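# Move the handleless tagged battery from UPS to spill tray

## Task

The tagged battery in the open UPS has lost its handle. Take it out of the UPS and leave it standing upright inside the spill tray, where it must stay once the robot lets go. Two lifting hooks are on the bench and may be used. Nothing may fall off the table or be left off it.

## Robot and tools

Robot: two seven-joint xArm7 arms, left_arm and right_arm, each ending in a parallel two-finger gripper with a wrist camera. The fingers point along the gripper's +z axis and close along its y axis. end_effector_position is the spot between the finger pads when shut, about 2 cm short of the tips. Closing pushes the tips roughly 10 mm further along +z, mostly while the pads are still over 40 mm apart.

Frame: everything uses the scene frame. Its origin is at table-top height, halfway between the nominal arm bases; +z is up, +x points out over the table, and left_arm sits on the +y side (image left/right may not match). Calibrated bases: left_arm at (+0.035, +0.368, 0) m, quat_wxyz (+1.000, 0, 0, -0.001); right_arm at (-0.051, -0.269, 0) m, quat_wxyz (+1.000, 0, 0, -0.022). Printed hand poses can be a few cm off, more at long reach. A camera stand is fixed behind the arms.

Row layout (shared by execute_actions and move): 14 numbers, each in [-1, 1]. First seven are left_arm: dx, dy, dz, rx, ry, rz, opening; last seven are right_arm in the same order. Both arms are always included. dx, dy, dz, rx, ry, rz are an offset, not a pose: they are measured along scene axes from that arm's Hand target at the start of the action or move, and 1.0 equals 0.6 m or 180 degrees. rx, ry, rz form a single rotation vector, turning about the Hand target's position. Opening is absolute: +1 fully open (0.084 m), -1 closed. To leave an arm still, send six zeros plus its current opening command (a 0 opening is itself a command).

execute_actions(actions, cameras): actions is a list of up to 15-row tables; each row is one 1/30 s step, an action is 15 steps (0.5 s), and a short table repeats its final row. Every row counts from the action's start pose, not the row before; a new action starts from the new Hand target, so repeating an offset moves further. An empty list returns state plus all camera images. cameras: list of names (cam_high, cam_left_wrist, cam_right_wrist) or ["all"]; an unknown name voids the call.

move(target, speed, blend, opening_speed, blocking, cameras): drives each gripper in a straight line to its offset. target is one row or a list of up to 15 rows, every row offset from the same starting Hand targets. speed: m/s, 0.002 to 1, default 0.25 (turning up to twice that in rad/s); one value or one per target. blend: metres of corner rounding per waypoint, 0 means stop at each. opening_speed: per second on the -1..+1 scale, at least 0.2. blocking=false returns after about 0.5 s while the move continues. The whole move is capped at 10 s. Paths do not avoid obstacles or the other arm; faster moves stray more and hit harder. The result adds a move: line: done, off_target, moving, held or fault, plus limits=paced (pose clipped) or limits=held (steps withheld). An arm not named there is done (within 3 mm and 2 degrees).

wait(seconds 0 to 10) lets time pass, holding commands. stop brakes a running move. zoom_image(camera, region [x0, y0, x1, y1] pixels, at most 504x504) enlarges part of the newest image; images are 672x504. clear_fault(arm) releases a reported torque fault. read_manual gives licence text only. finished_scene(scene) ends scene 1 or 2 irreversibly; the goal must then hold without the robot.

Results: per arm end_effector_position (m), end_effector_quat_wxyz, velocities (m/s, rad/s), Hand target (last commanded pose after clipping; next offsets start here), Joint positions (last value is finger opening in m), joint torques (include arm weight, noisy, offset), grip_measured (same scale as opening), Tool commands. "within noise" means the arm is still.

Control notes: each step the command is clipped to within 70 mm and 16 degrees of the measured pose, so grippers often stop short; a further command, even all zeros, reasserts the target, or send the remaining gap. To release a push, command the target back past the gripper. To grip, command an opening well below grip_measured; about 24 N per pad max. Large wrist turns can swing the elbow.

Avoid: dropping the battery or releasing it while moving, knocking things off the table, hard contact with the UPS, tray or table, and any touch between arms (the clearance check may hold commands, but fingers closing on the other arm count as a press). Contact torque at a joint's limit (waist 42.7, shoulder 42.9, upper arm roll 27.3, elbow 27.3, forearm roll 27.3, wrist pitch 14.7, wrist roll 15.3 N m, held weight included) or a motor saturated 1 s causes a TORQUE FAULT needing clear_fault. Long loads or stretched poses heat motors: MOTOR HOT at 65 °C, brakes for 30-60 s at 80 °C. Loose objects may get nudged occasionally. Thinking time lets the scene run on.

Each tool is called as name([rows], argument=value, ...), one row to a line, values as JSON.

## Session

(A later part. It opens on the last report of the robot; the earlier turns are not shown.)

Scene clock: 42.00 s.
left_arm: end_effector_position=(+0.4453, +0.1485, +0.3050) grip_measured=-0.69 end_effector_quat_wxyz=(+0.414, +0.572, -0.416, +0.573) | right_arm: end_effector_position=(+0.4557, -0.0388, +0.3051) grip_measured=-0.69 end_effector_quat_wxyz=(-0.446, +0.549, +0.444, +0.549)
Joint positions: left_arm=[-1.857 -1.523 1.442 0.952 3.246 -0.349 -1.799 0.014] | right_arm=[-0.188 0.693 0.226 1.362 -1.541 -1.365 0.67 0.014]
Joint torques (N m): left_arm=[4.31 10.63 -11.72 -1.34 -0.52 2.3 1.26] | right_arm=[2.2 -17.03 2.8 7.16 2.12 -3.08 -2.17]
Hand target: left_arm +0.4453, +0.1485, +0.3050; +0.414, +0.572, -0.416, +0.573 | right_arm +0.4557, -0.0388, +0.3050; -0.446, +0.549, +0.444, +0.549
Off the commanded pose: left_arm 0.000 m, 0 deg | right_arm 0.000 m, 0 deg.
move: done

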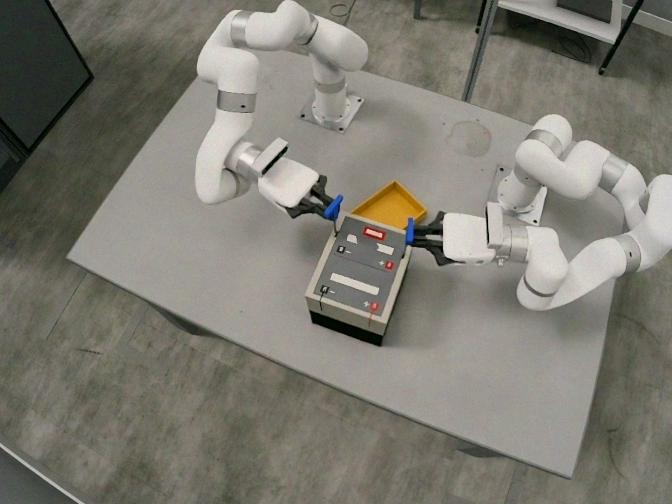

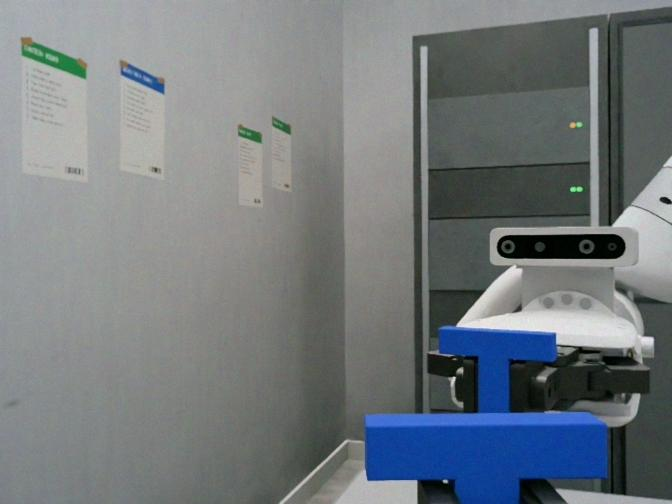

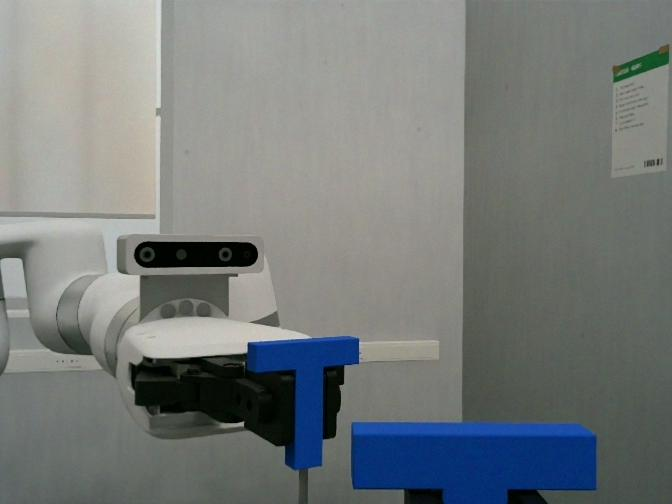

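zoom_image(camera="cam_high", region=[315, 200, 365, 250])

zoom_image(camera="cam_high", region=[385, 215, 435, 265])

Scaled by 10.080 from the camera's 672x504 image, which has a finer 960x720 frame.

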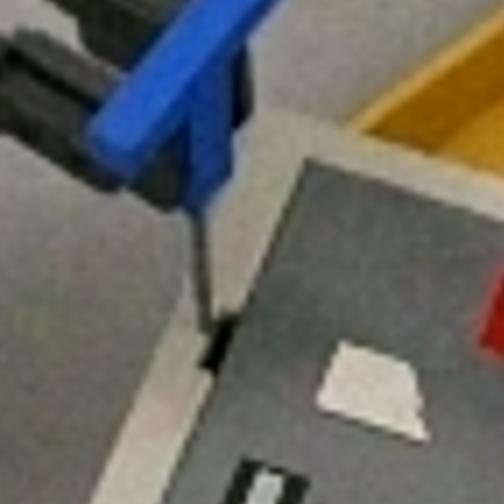

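Scaled by 10.080 from the camera's 672x504 image, which has a finer 960x720 frame.

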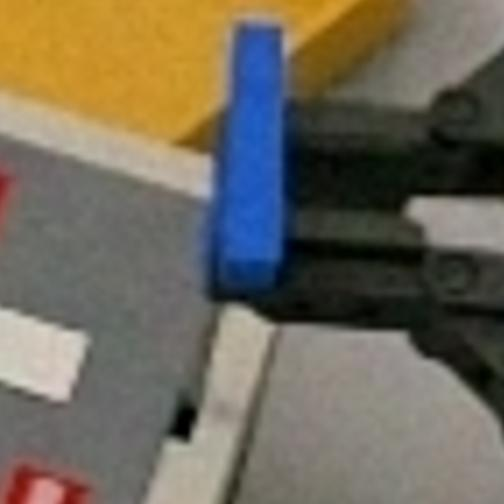

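move(target=[0, 0, -0.027, 0, 0, 0, -1, 0, 0, -0.027, 0, 0, 0, -1], cameras=["cam_high"], speed=0.03)

zoom_image(camera="cam_high", region=[315, 200, 365, 250])

zoom_image(camera="cam_high", region=[385, 215, 435, 265])

Scene clock: 43.63 s.
left_arm: end_effector_position=(+0.4453, +0.1485, +0.2888) grip_measured=-0.69 end_effector_quat_wxyz=(+0.414, +0.572, -0.416, +0.573) | right_arm: end_effector_position=(+0.4555, -0.0388, +0.2891) grip_measured=-0.69 end_effector_quat_wxyz=(-0.446, +0.549, +0.444, +0.550)
Joint positions: left_arm=[-1.856 -1.557 1.475 0.946 3.272 -0.347 -1.778 0.014] | right_arm=[-0.186 0.726 0.223 1.356 -1.539 -1.368 0.631 0.014]
Joint torques (N m): left_arm=[4.37 10.72 -11.77 -2.16 -0.45 2.2 1.28] | right_arm=[2.23 -3.35 -10.67 -2.82 -2.37 7.75 -1.92]
Hand target: left_arm +0.4453, +0.1485, +0.2888; +0.414, +0.572, -0.416, +0.573 | right_arm +0.4557, -0.0388, +0.2888; -0.446, +0.549, +0.444, +0.549
Off the commanded pose: left_arm 0.000 m, 0 deg | right_arm 0.000 m, 0 deg.
move: done
Images, in order (width x height): cam_high 672x504.

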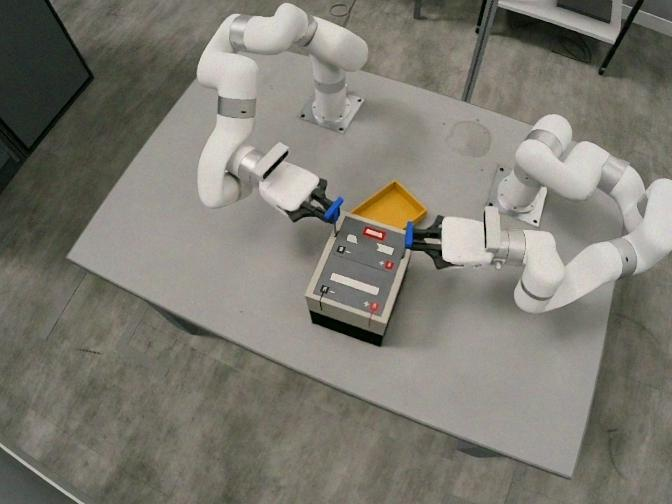

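Scaled by 10.080 from the camera's 672x504 image, which has a finer 960x720 frame.

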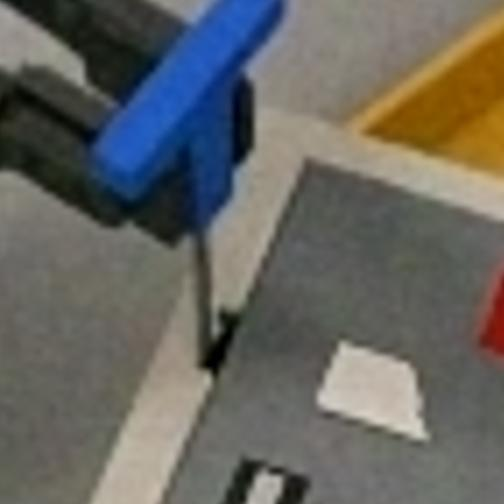

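Scaled by 10.080 from the camera's 672x504 image, which has a finer 960x720 frame.

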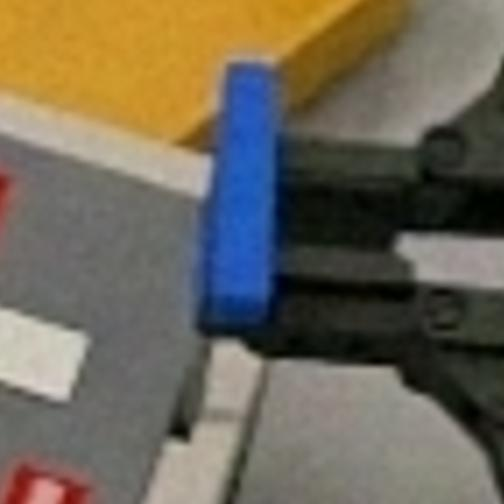

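move(target=[0, 0, 0, 0, 0, 0, -1, 0, 0, 0.02, 0, 0, 0, -1], cameras=["cam_high"], speed=0.03)

zoom_image(camera="cam_high", region=[385, 215, 435, 265])

Scene clock: 45.23 s.
left_arm: end_effector_position=(+0.4453, +0.1485, +0.2888) grip_measured=-0.69 end_effector_quat_wxyz=(+0.414, +0.572, -0.416, +0.573) | right_arm: end_effector_position=(+0.4557, -0.0388, +0.3008) grip_measured=-0.69 end_effector_quat_wxyz=(-0.446, +0.549, +0.444, +0.549)
Joint positions: left_arm=[-1.856 -1.557 1.475 0.946 3.272 -0.347 -1.778 0.014] | right_arm=[-0.187 0.701 0.224 1.36 -1.54 -1.366 0.66 0.014]
Joint torques (N m): left_arm=[4.2 10.58 -11.8 -2.2 -0.47 2.23 1.22] | right_arm=[-2.59 -28.35 7.56 13.28 -0.23 -3.03 2.02]
Hand target: left_arm +0.4453, +0.1485, +0.2888; +0.414, +0.572, -0.416, +0.573 | right_arm +0.4557, -0.0388, +0.3008; -0.446, +0.549, +0.444, +0.549
Off the commanded pose: left_arm 0.000 m, 0 deg | right_arm 0.000 m, 0 deg.
move: done
Images, in order (width x height): cam_high 672x504.

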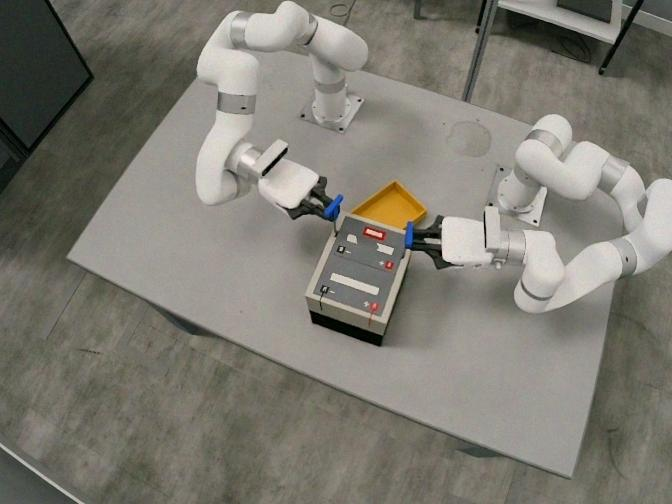

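Scaled by 10.080 from the camera's 672x504 image, which has a finer 960x720 frame.

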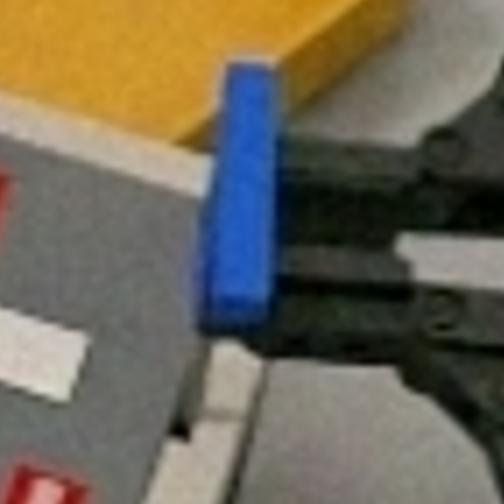

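zoom_image(camera="cam_high", region=[315, 200, 365, 250])

Scaled by 10.080 from the camera's 672x504 image, which has a finer 960x720 frame.

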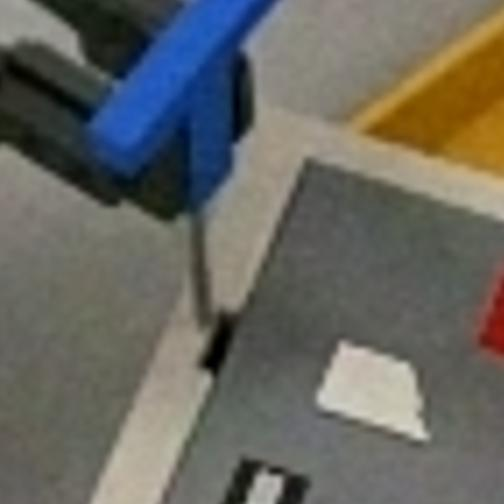

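wait(seconds=0, cameras=["cam_left_wrist", "cam_right_wrist"])

Scene clock: 46.43 s.
left_arm: end_effector_position=(+0.4453, +0.1485, +0.2888) grip_measured=-0.69 end_effector_quat_wxyz=(+0.414, +0.572, -0.416, +0.573) | right_arm: end_effector_position=(+0.4557, -0.0388, +0.3008) grip_measured=-0.69 end_effector_quat_wxyz=(-0.446, +0.549, +0.444, +0.549)
Joint positions: left_arm=[-1.856 -1.557 1.475 0.946 3.272 -0.347 -1.778 0.014] | right_arm=[-0.187 0.701 0.224 1.36 -1.54 -1.366 0.66 0.014]
Joint torques (N m): left_arm=[4.22 10.82 -11.74 -2.07 -0.48 2.26 1.3] | right_arm=[-2.53 -28.74 7.69 13.41 -0.25 -3.1 1.99]
Hand target: left_arm +0.4453, +0.1485, +0.2888; +0.414, +0.572, -0.416, +0.573 | right_arm +0.4557, -0.0388, +0.3008; -0.446, +0.549, +0.444, +0.549
Tool commands: left_gripper/opening=-1.0 right_gripper/opening=-1.0
Off the commanded pose: left_arm 0.000 m, 0 deg | right_arm 0.000 m, 0 deg.
Images, in order (width x height): cam_left_wrist 672x504, cam_right_wrist 672x504.

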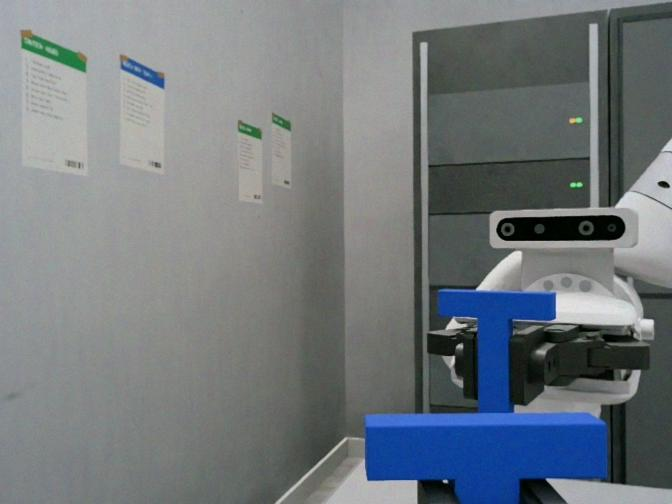

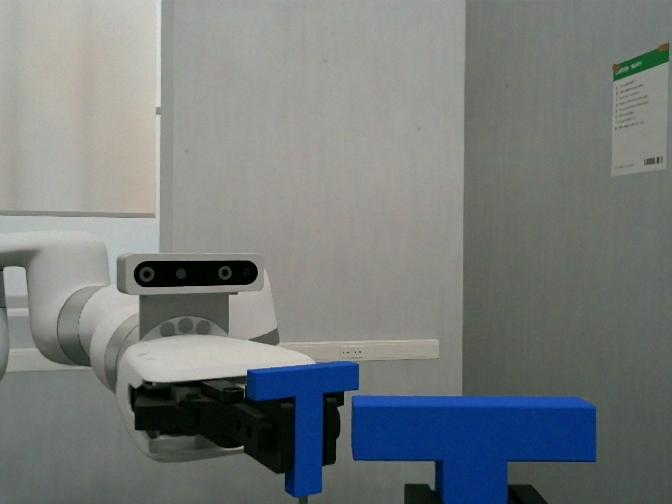

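wait(seconds=0, cameras=["cam_high"])

zoom_image(camera="cam_high", region=[325, 215, 349, 243])

Scene clock: 47.70 s.
left_arm: end_effector_position=(+0.4453, +0.1485, +0.2888) grip_measured=-0.69 end_effector_quat_wxyz=(+0.414, +0.572, -0.416, +0.573) | right_arm: end_effector_position=(+0.4557, -0.0388, +0.3008) grip_measured=-0.69 end_effector_quat_wxyz=(-0.446, +0.549, +0.444, +0.549)
Joint positions: left_arm=[-1.856 -1.557 1.475 0.946 3.272 -0.347 -1.778 0.014] | right_arm=[-0.187 0.701 0.224 1.36 -1.54 -1.366 0.66 0.014]
Joint torques (N m): left_arm=[4.29 10.71 -11.74 -1.98 -0.35 2.23 1.27] | right_arm=[-2.69 -28.57 7.6 13.4 -0.28 -3.07 1.98]
Hand target: left_arm +0.4453, +0.1485, +0.2888; +0.414, +0.572, -0.416, +0.573 | right_arm +0.4557, -0.0388, +0.3008; -0.446, +0.549, +0.444, +0.549
Tool commands: left_gripper/opening=-1.0 right_gripper/opening=-1.0
Off the commanded pose: left_arm 0.000 m, 0 deg | right_arm 0.000 m, 0 deg.
Images, in order (width x height): cam_high 672x504.

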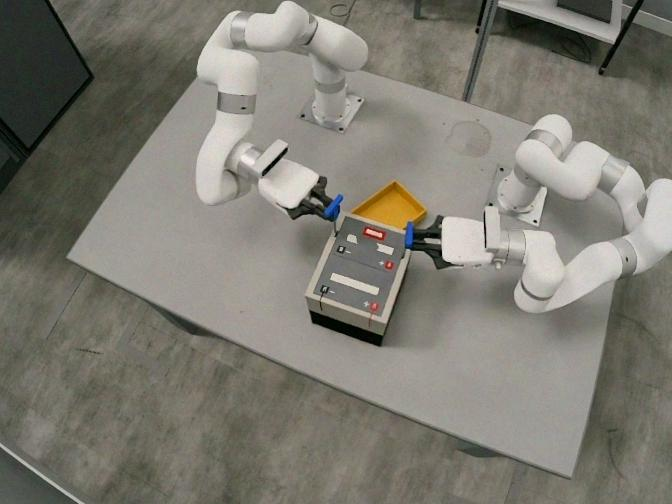

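Scaled by 18.000 from the camera's 672x504 image, which has a finer 960x720 frame.

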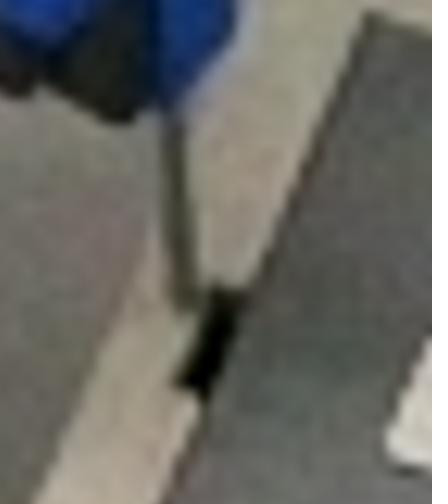

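move([
  [0, 0, 0, 0, 0, 0, -1, 0.0025, 0.0043, 0, 0, 0, 0, -1],
  [0, 0, 0, 0, 0, 0, -1, 0.0025, 0.0043, -0.026, 0, 0, 0, -1],
], cameras=["cam_high", "cam_right_wrist"], speed=0.03)

zoom_image(camera="cam_high", region=[325, 215, 349, 243])

Scene clock: 49.73 s.
left_arm: end_effector_position=(+0.4453, +0.1485, +0.2888) grip_measured=-0.69 end_effector_quat_wxyz=(+0.414, +0.572, -0.416, +0.573) | right_arm: end_effector_position=(+0.4573, -0.0362, +0.2852) grip_measured=-0.69 end_effector_quat_wxyz=(-0.446, +0.549, +0.444, +0.549)
Joint positions: left_arm=[-1.856 -1.557 1.475 0.946 3.272 -0.347 -1.778 0.014] | right_arm=[-0.181 0.737 0.224 1.363 -1.536 -1.362 0.625 0.014]
Joint torques (N m): left_arm=[4.2 10.73 -11.85 -1.96 -0.38 2.12 1.28] | right_arm=[2.52 -17.07 4.49 6.62 1.97 -3.13 -2.07]
Hand target: left_arm +0.4453, +0.1485, +0.2888; +0.414, +0.572, -0.416, +0.573 | right_arm +0.4572, -0.0362, +0.2852; -0.446, +0.549, +0.444, +0.549
Off the commanded pose: left_arm 0.000 m, 0 deg | right_arm 0.000 m, 0 deg.
move: done
Images, in order (width x height): cam_high 672x504, cam_right_wrist 672x504.

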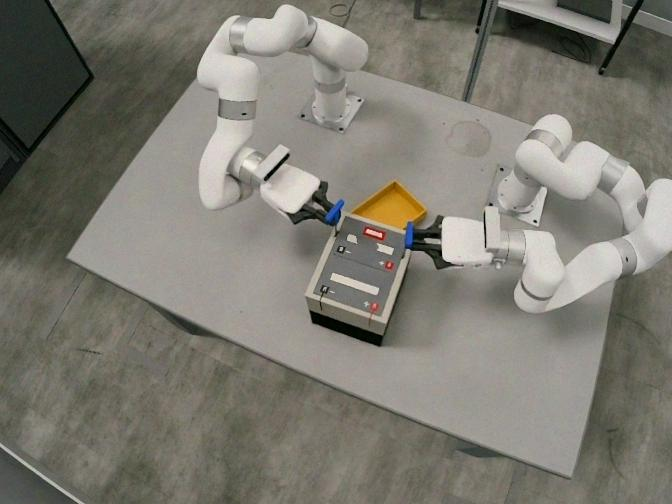

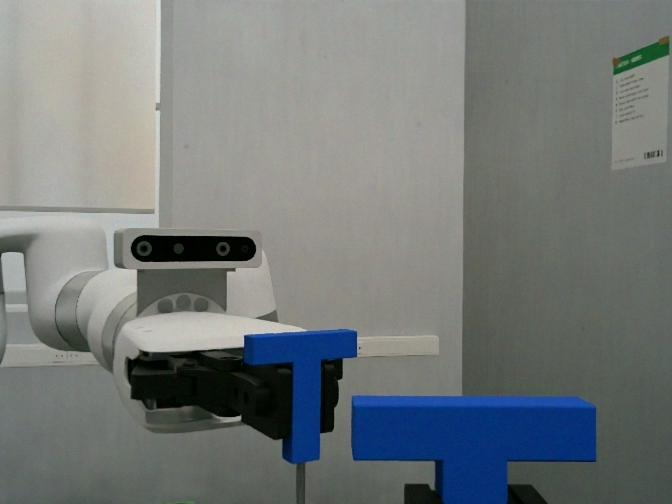

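Scaled by 18.000 from the camera's 672x504 image, which has a finer 960x720 frame.

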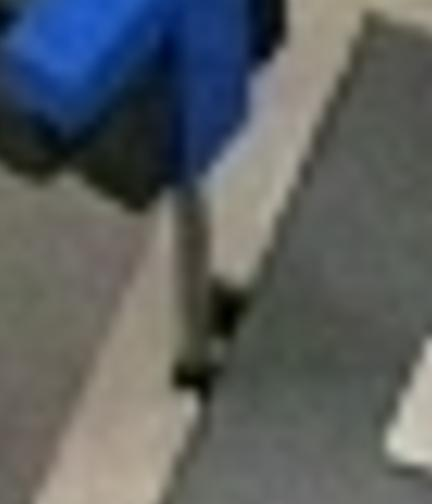

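move(target=[0, 0, -0.055, 0, 0, 0, -1, 0, 0, -0.055, 0, 0, 0, -1], cameras=["cam_left_wrist", "cam_right_wrist"], speed=0.04)

Scene clock: 51.43 s.
left_arm: end_effector_position=(+0.4452, +0.1485, +0.2559) grip_measured=-0.69 end_effector_quat_wxyz=(+0.414, +0.572, -0.416, +0.573) | right_arm: end_effector_position=(+0.4571, -0.0362, +0.2527) grip_measured=-0.69 end_effector_quat_wxyz=(-0.446, +0.549, +0.444, +0.550)
Joint positions: left_arm=[-1.853 -1.626 1.543 0.941 3.326 -0.346 -1.733 0.014] | right_arm=[-0.177 0.81 0.219 1.362 -1.534 -1.366 0.551 0.014]
Joint torques (N m): left_arm=[4.32 14.53 0.46 2.96 3.87 -2.85 1.17] | right_arm=[2.9 -7.92 -5.88 5.94 -0.47 4.1 -2.16]
Hand target: left_arm +0.4453, +0.1485, +0.2558; +0.414, +0.572, -0.416, +0.573 | right_arm +0.4572, -0.0362, +0.2522; -0.446, +0.549, +0.444, +0.549
Off the commanded pose: left_arm 0.000 m, 0 deg | right_arm 0.000 m, 0 deg.
move: done
Images, in order (width x height): cam_left_wrist 672x504, cam_right_wrist 672x504.

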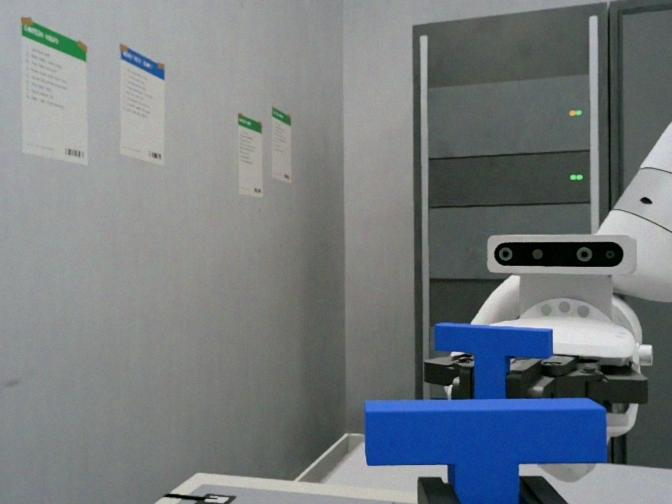

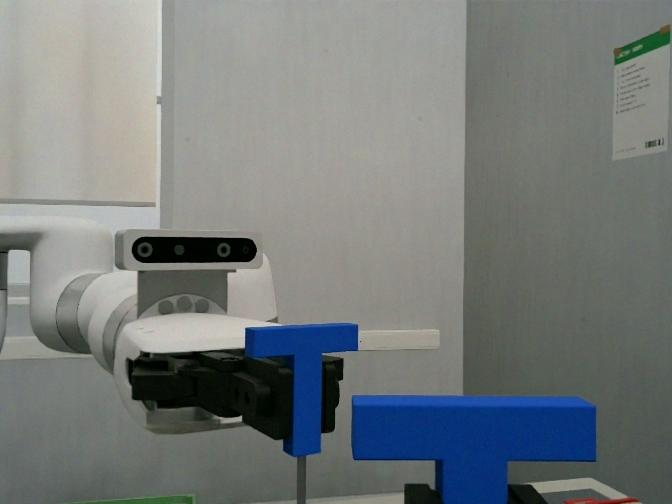

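move([
  [0, 0, 0.005, 0, 0, 0, -1, 0, 0, 0.005, 0, 0, 0, -1],
  [-0.0145, -0.0095, 0.005, 0, 0, 0.205, -1, -0.0158, 0.0085, 0.005, 0, 0, -0.2117, -1],
], cameras=["all"], speed=0.12)

Scene clock: 56.60 s.
left_arm: end_effector_position=(+0.4366, +0.1428, +0.2588) grip_measured=-0.69 end_effector_quat_wxyz=(+0.211, +0.675, -0.214, +0.674) | right_arm: end_effector_position=(+0.4478, -0.0311, +0.2552) grip_measured=-0.69 end_effector_quat_wxyz=(-0.242, +0.664, +0.241, +0.665)
Joint positions: left_arm=[-1.63 -1.468 1.556 0.338 3.204 0.686 -1.711 0.014] | right_arm=[-0.059 0.503 0.358 0.637 -0.489 -1.351 -0.073 0.014]
Joint torques (N m): left_arm=[-3.35 12.58 -12.37 -1.6 -1.38 2.33 1.33] | right_arm=[2.09 -22.72 6.7 4.23 1.17 -3.59 -2.06]
Hand target: left_arm +0.4366, +0.1428, +0.2588; +0.211, +0.675, -0.214, +0.674 | right_arm +0.4478, -0.0311, +0.2552; -0.242, +0.664, +0.240, +0.665
Off the commanded pose: left_arm 0.000 m, 0 deg | right_arm 0.000 m, 0 deg.
move: done

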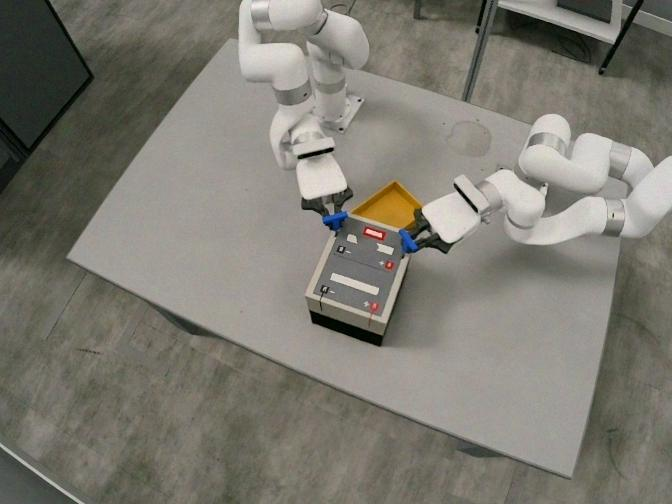

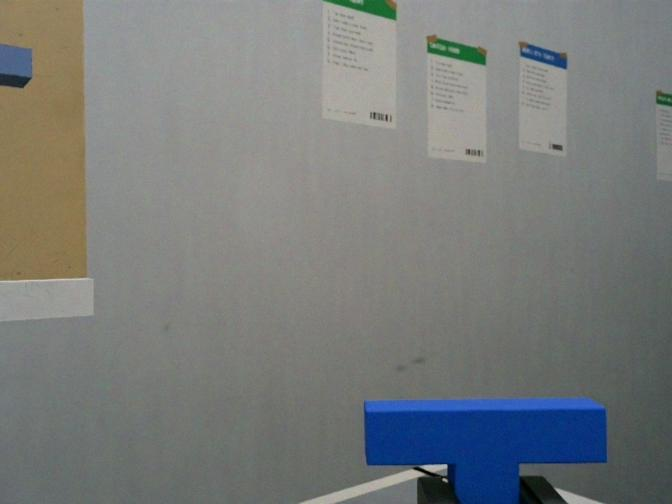

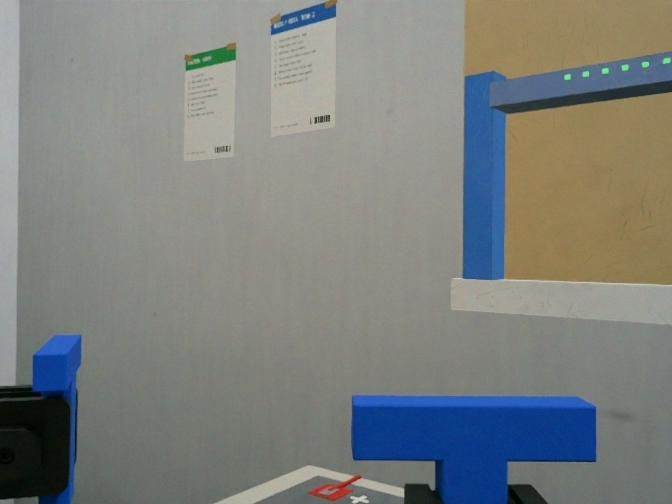

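move(target=[-0.0063, -0.0158, 0, 0, 0, 0.2117, -1, -0.0073, 0.015, 0, 0, 0, -0.205, -1], cameras=["all"], speed=0.12)

zoom_image(camera="cam_high", region=[315, 200, 425, 280])

Scene clock: 60.23 s.
left_arm: end_effector_position=(+0.4328, +0.1334, +0.2588) grip_measured=-0.69 end_effector_quat_wxyz=(-0.020, +0.707, +0.018, +0.706) | right_arm: end_effector_position=(+0.4434, -0.0221, +0.2552) grip_measured=-0.69 end_effector_quat_wxyz=(-0.019, +0.706, +0.018, +0.707)
Joint positions: left_arm=[-2.389 -1.47 1.561 0.286 3.039 2.155 -1.682 0.014] | right_arm=[0.327 0.609 0.556 0.791 0.662 -1.567 -0.395 0.014]
Joint torques (N m): left_arm=[-0.89 5.79 -7.07 4.71 -0.75 5.48 -0.77] | right_arm=[2.13 -12.96 8.23 10.73 0.62 -3.35 -2.08]
Hand target: left_arm +0.4328, +0.1333, +0.2588; -0.020, +0.707, +0.018, +0.706 | right_arm +0.4434, -0.0221, +0.2552; -0.019, +0.706, +0.018, +0.707
Off the commanded pose: left_arm 0.000 m, 0 deg | right_arm 0.000 m, 0 deg.
move: done

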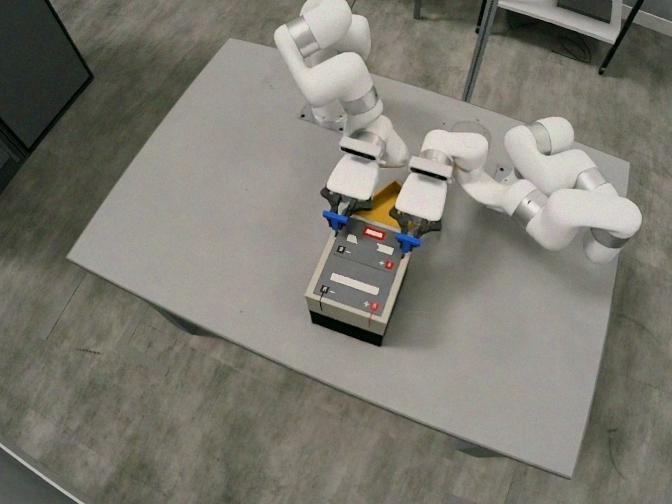

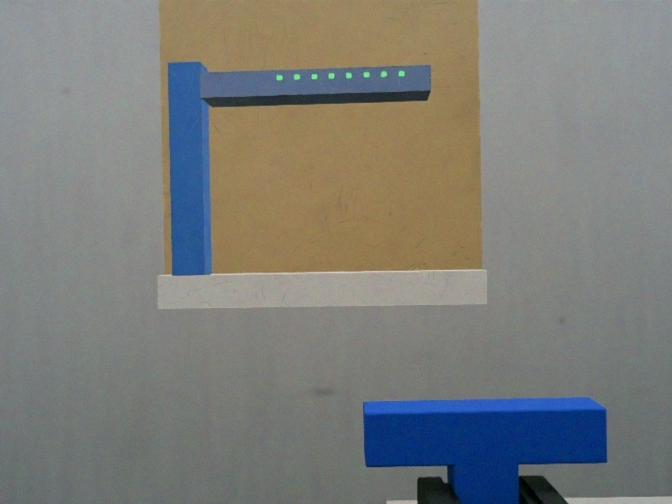

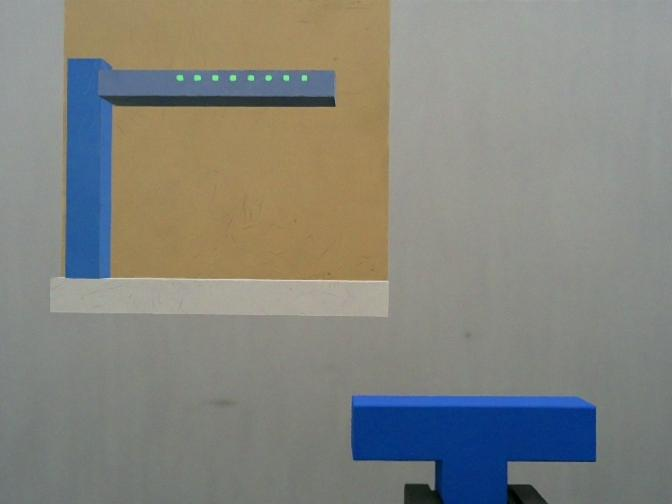

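Scaled by 4.582 from the camera's 672x504 image, which has a finer 960x720 frame.

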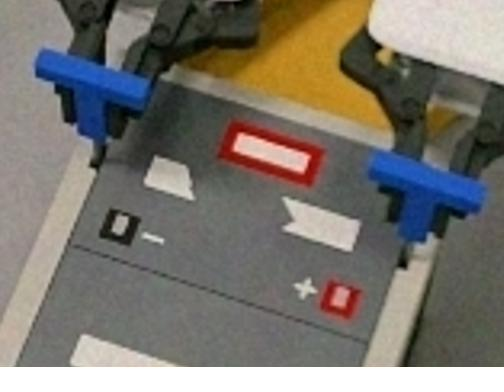

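move([
  [0, -0.0033, 0, 0, 0, 0, -1, 0, 0.0033, 0, 0, 0, 0, -1],
  [0, -0.0033, 0.02, 0, 0, 0, -1, 0, 0.0033, 0.02, 0, 0, 0, -1],
], cameras=["all"], speed=0.03)

zoom_image(camera="cam_high", region=[315, 200, 425, 280])

Scene clock: 61.83 s.
left_arm: end_effector_position=(+0.4328, +0.1314, +0.2708) grip_measured=-0.69 end_effector_quat_wxyz=(-0.020, +0.707, +0.018, +0.706) | right_arm: end_effector_position=(+0.4434, -0.0201, +0.2671) grip_measured=-0.69 end_effector_quat_wxyz=(-0.019, +0.706, +0.018, +0.707)
Joint positions: left_arm=[-2.395 -1.482 1.518 0.291 3.018 2.158 -1.652 0.014] | right_arm=[0.323 0.572 0.571 0.789 0.683 -1.54 -0.41 0.014]
Joint torques (N m): left_arm=[3.41 6.19 -14.04 4.76 1.11 -1.81 1.06] | right_arm=[0.24 -30.57 14.33 10.55 -1.67 -3.41 -1.13]
Hand target: left_arm +0.4328, +0.1314, +0.2708; -0.020, +0.707, +0.018, +0.706 | right_arm +0.4434, -0.0201, +0.2672; -0.019, +0.706, +0.018, +0.707
Off the commanded pose: left_arm 0.000 m, 0 deg | right_arm 0.000 m, 0 deg.
move: done

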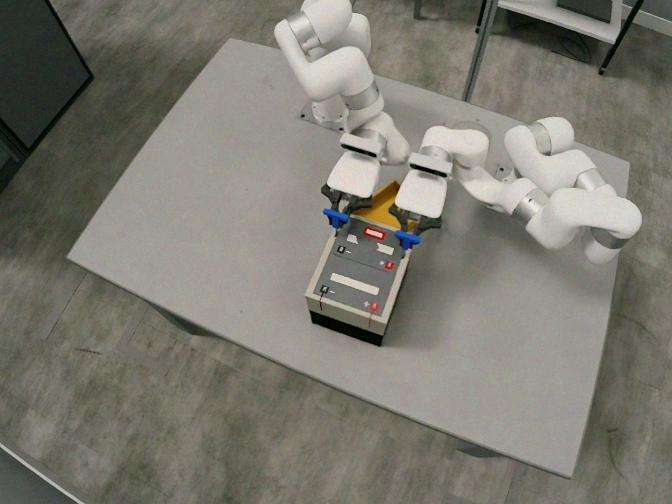

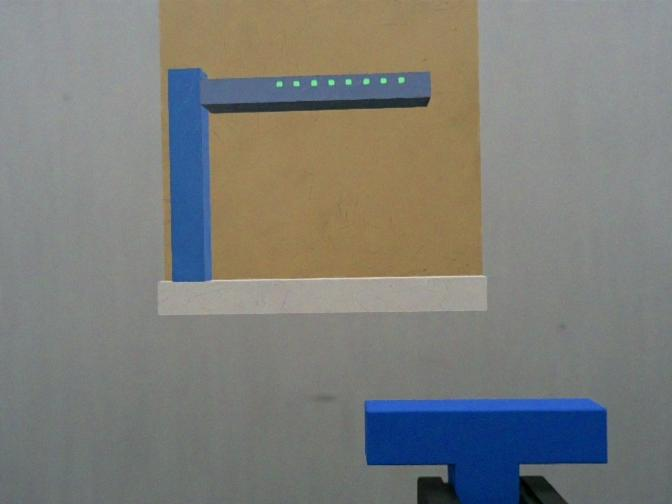

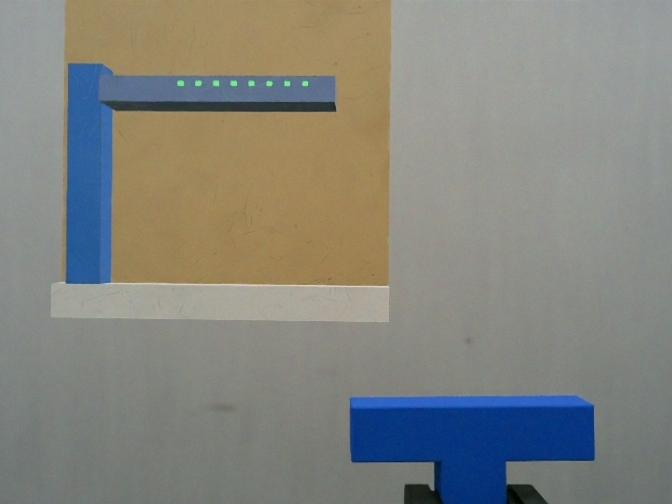

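Scaled by 4.582 from the camera's 672x504 image, which has a finer 960x720 frame.

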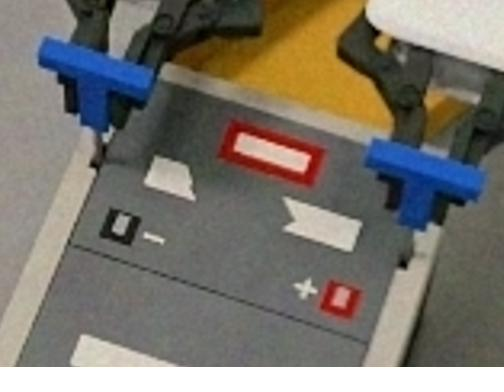

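move(target=[0, 0, 0.013, 0, 0, 0, -1, 0, 0, 0.013, 0, 0, 0, -1], cameras=["all"], speed=0.03)

zoom_image(camera="cam_high", region=[315, 200, 425, 280])

Scene clock: 64.17 s.
left_arm: end_effector_position=(+0.4328, +0.1314, +0.2786) grip_measured=-0.69 end_effector_quat_wxyz=(-0.020, +0.707, +0.018, +0.706) | right_arm: end_effector_position=(+0.4434, -0.0201, +0.2750) grip_measured=-0.69 end_effector_quat_wxyz=(-0.019, +0.706, +0.018, +0.707)
Joint positions: left_arm=[-2.394 -1.491 1.491 0.292 3.004 2.157 -1.633 0.014] | right_arm=[0.318 0.546 0.579 0.785 0.695 -1.523 -0.418 0.014]
Joint torques (N m): left_arm=[3.26 8.84 -20.22 5.56 4.79 -2.02 0.93] | right_arm=[-0.3 -31.9 13.62 11.52 -1.76 -3.87 -1.34]
Hand target: left_arm +0.4328, +0.1314, +0.2786; -0.020, +0.707, +0.018, +0.706 | right_arm +0.4434, -0.0201, +0.2750; -0.019, +0.706, +0.018, +0.707
Off the commanded pose: left_arm 0.000 m, 0 deg | right_arm 0.000 m, 0 deg.
move: done

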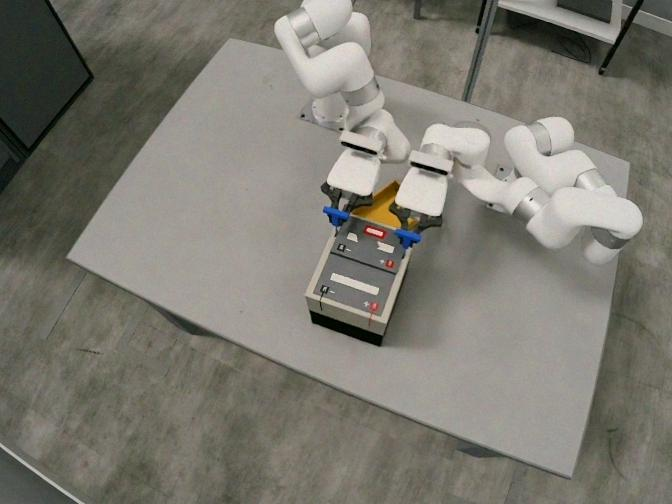

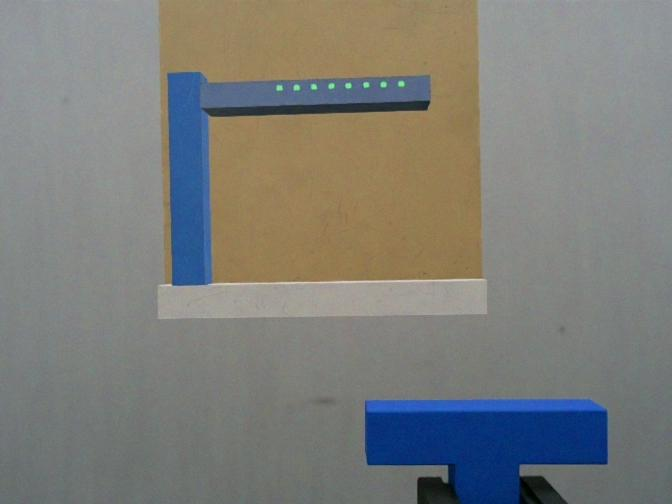

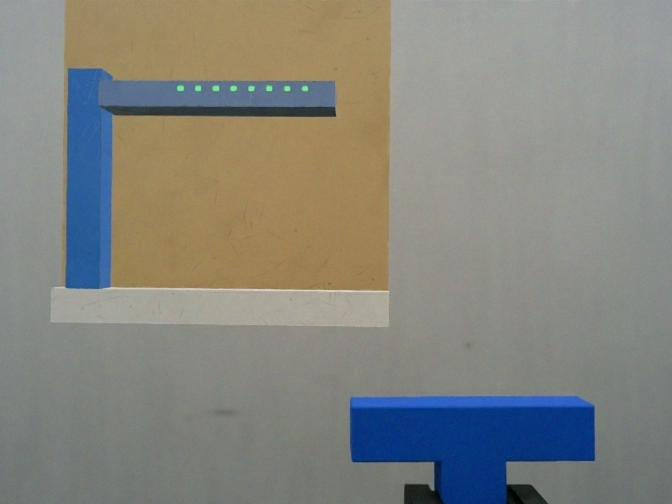

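Scaled by 4.582 from the camera's 672x504 image, which has a finer 960x720 frame.

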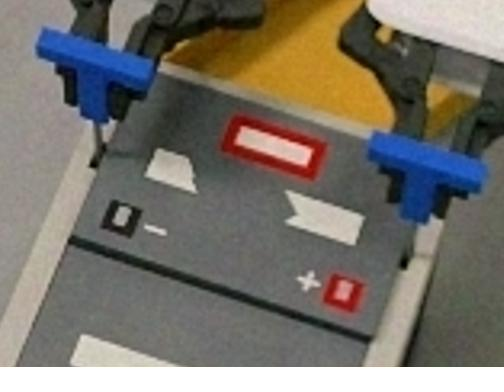

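move([
  [0,0,-0.033,0,0,0,-1,0,0,-0.033,0,0,0,-1],
  [0,0.0033,-0.033,0,0,0,-1,0,-0.0033,-0.033,0,0,0,-1],
  [0.0063,0.019,-0.033,0,0,-0.2117,-1,0.0073,-0.0183,-0.033,0,0,0.205,-1],
  [0.0208,0.0285,-0.033,0,0,-0.4167,-1,0.023,-0.0268,-0.033,0,0,0.4167,-1],
], cameras=["all"], speed=[0.04, 0.04, 0.18, 0.18])

Scene clock: 73.43 s.
left_arm: end_effector_position=(+0.4453, +0.1485, +0.2588) grip_measured=-0.69 end_effector_quat_wxyz=(+0.414, +0.572, -0.416, +0.573) | right_arm: end_effector_position=(+0.4572, -0.0362, +0.2552) grip_measured=-0.69 end_effector_quat_wxyz=(-0.446, +0.549, +0.444, +0.549)
Joint positions: left_arm=[-1.854 -1.621 1.535 0.94 3.329 -0.346 -1.745 0.014] | right_arm=[-0.188 0.805 0.232 1.361 -1.541 -1.357 0.557 0.014]
Joint torques (N m): left_arm=[-4.01 10.64 -15.73 2.98 -0.51 -0.9 1.26] | right_arm=[2.36 -17.89 3.04 12.66 -0.49 -3.23 2.08]
Hand target: left_arm +0.4453, +0.1485, +0.2588; +0.414, +0.572, -0.416, +0.573 | right_arm +0.4572, -0.0362, +0.2552; -0.446, +0.549, +0.444, +0.549
Off the commanded pose: left_arm 0.000 m, 0 deg | right_arm 0.000 m, 0 deg.
move: done

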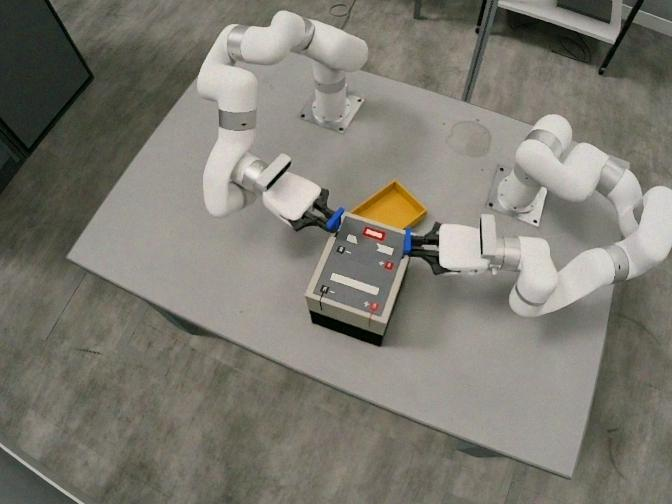

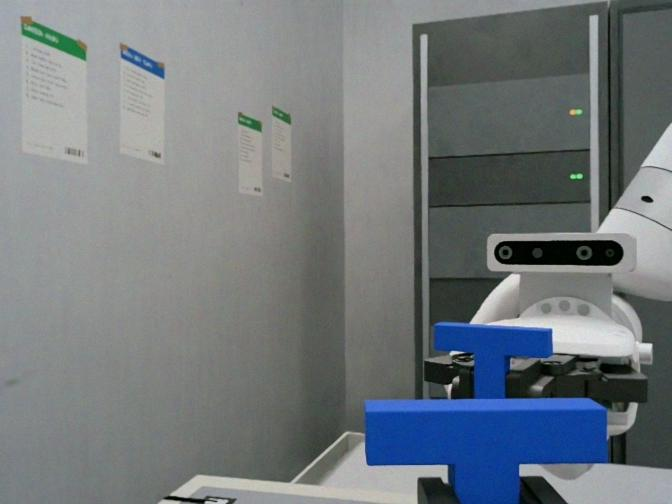

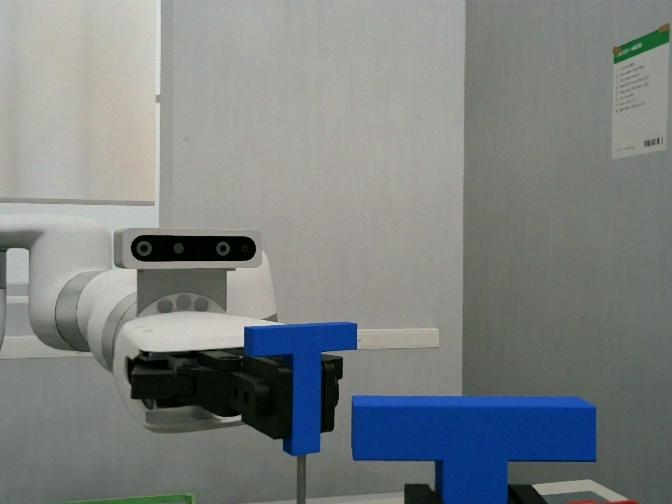

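move([
  [0,0,0.169,0,0,0,-1,0,0,0,0,0,0,-1],
  [0.0035,0.1525,0.169,0,0,0,-1,0,0,0,0,0,0,-1],
  [-0.1755,0.169,0.202,0,0,0.3994,-1,0,0,0,0,0,0,-1],
  [-0.0755,0.3025,-0.098,0.3098,0.4272,0.3098,-1,0,0,0,0,0,0,-1],
], cameras=["all"], speed=0.4, blend=[0.02, 0.03, 0.03, 0])

Scene clock: 76.63 s.
left_arm: end_effector_position=(+0.3691, +0.2485, +0.3702) grip_measured=-0.69 end_effector_quat_wxyz=(+0.120, +0.692, -0.121, +0.701) | right_arm: end_effector_position=(+0.4572, -0.0362, +0.2552) grip_measured=-0.69 end_effector_quat_wxyz=(-0.446, +0.549, +0.444, +0.549)
Joint positions: left_arm=[-0.734 -1.332 0.622 0.139 2.584 0.339 -1.99 0.014] | right_arm=[-0.188 0.805 0.232 1.361 -1.541 -1.357 0.557 0.014]
Joint torques (N m): left_arm=[-3.77 2.96 -1.56 17.48 0.83 -0.29 -1.27] | right_arm=[2.18 -17.8 3.15 12.61 -0.41 -3.29 1.96]
Hand target: left_arm +0.3691, +0.2485, +0.3702; +0.120, +0.692, -0.121, +0.701 (not the last commanded pose) | right_arm +0.4572, -0.0362, +0.2552; -0.446, +0.549, +0.444, +0.549
Off the commanded pose: left_arm 0.191 m, 92 deg | right_arm 0.000 m, 0 deg.
move: held (left_arm; a check stopped the path); path passed 2 of 4 targets; limits=held
pose unreachable (left arm): on one or more control steps of this call, first in action 0 (counted from 0), this arm could not follow its commanded pose, so it was not sent that pose on those steps. It may still have moved: this result reports where it is.
cause: moving toward the commanded pose would bring two parts of the arm too close to each other (joints 2 (shoulder) to 5 (forearm roll) lie between them).

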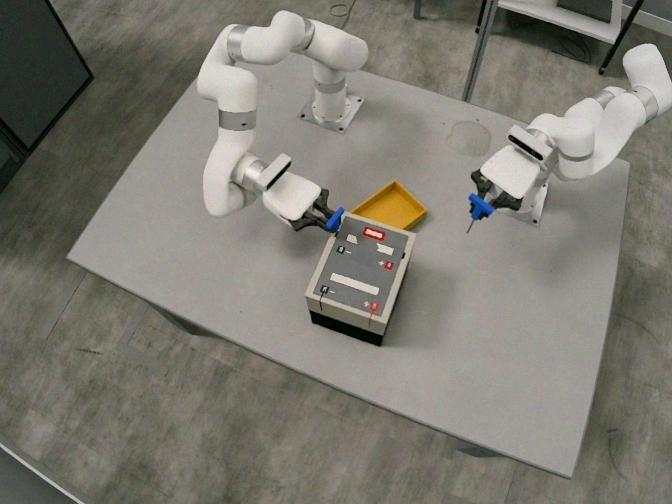

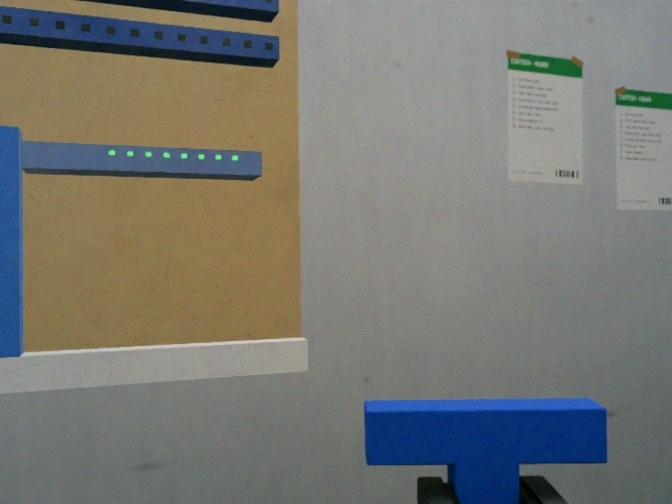

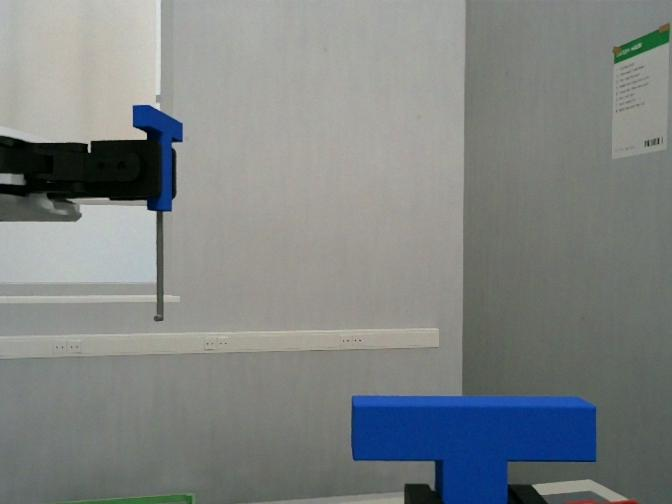

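move([
  [0.168,0.06,0.06,0,0,0.1,-1,0,0,0,0,0,0,-1],
  [0.1,0.1358,-0.05,0.085,0.4947,0.085,-1,0,0,0,0,0,0,-1],
], cameras=["cam_high"], speed=0.4, blend=[0.03, 0])

Scene clock: 80.13 s.
left_arm: end_effector_position=(+0.4291, +0.3300, +0.3402) grip_measured=-0.69 end_effector_quat_wxyz=(+0.001, +1.000, -0.002, +0.007) | right_arm: end_effector_position=(+0.4572, -0.0362, +0.2552) grip_measured=-0.69 end_effector_quat_wxyz=(-0.446, +0.549, +0.444, +0.549)
Joint positions: left_arm=[-1.145 -0.476 0.818 1.152 0.345 1.482 -0.409 0.014] | right_arm=[-0.188 0.805 0.232 1.361 -1.541 -1.357 0.557 0.014]
Joint torques (N m): left_arm=[-3.96 0.82 -3.42 18.65 -1.43 -0.49 1.31] | right_arm=[2.21 -17.91 3.14 12.55 -0.32 -3.25 2.03]
Hand target: left_arm +0.4291, +0.3300, +0.3402; +0.001, +1.000, -0.002, +0.006 | right_arm +0.4572, -0.0362, +0.2552; -0.446, +0.549, +0.444, +0.549
Off the commanded pose: left_arm 0.000 m, 0 deg | right_arm 0.000 m, 0 deg.
move: done
Images, in order (width x height): cam_high 672x504.

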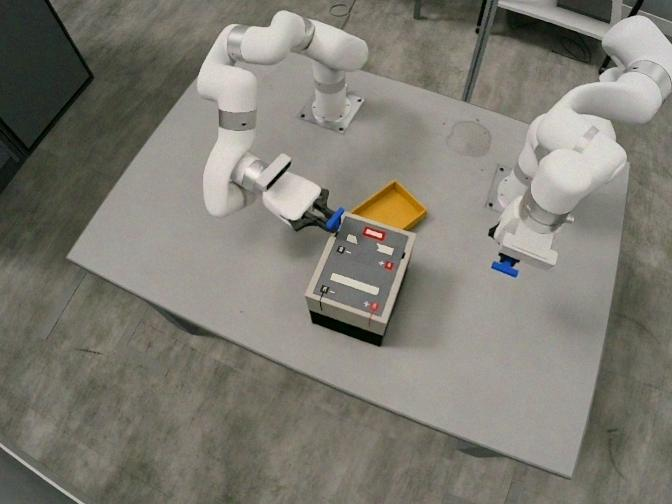

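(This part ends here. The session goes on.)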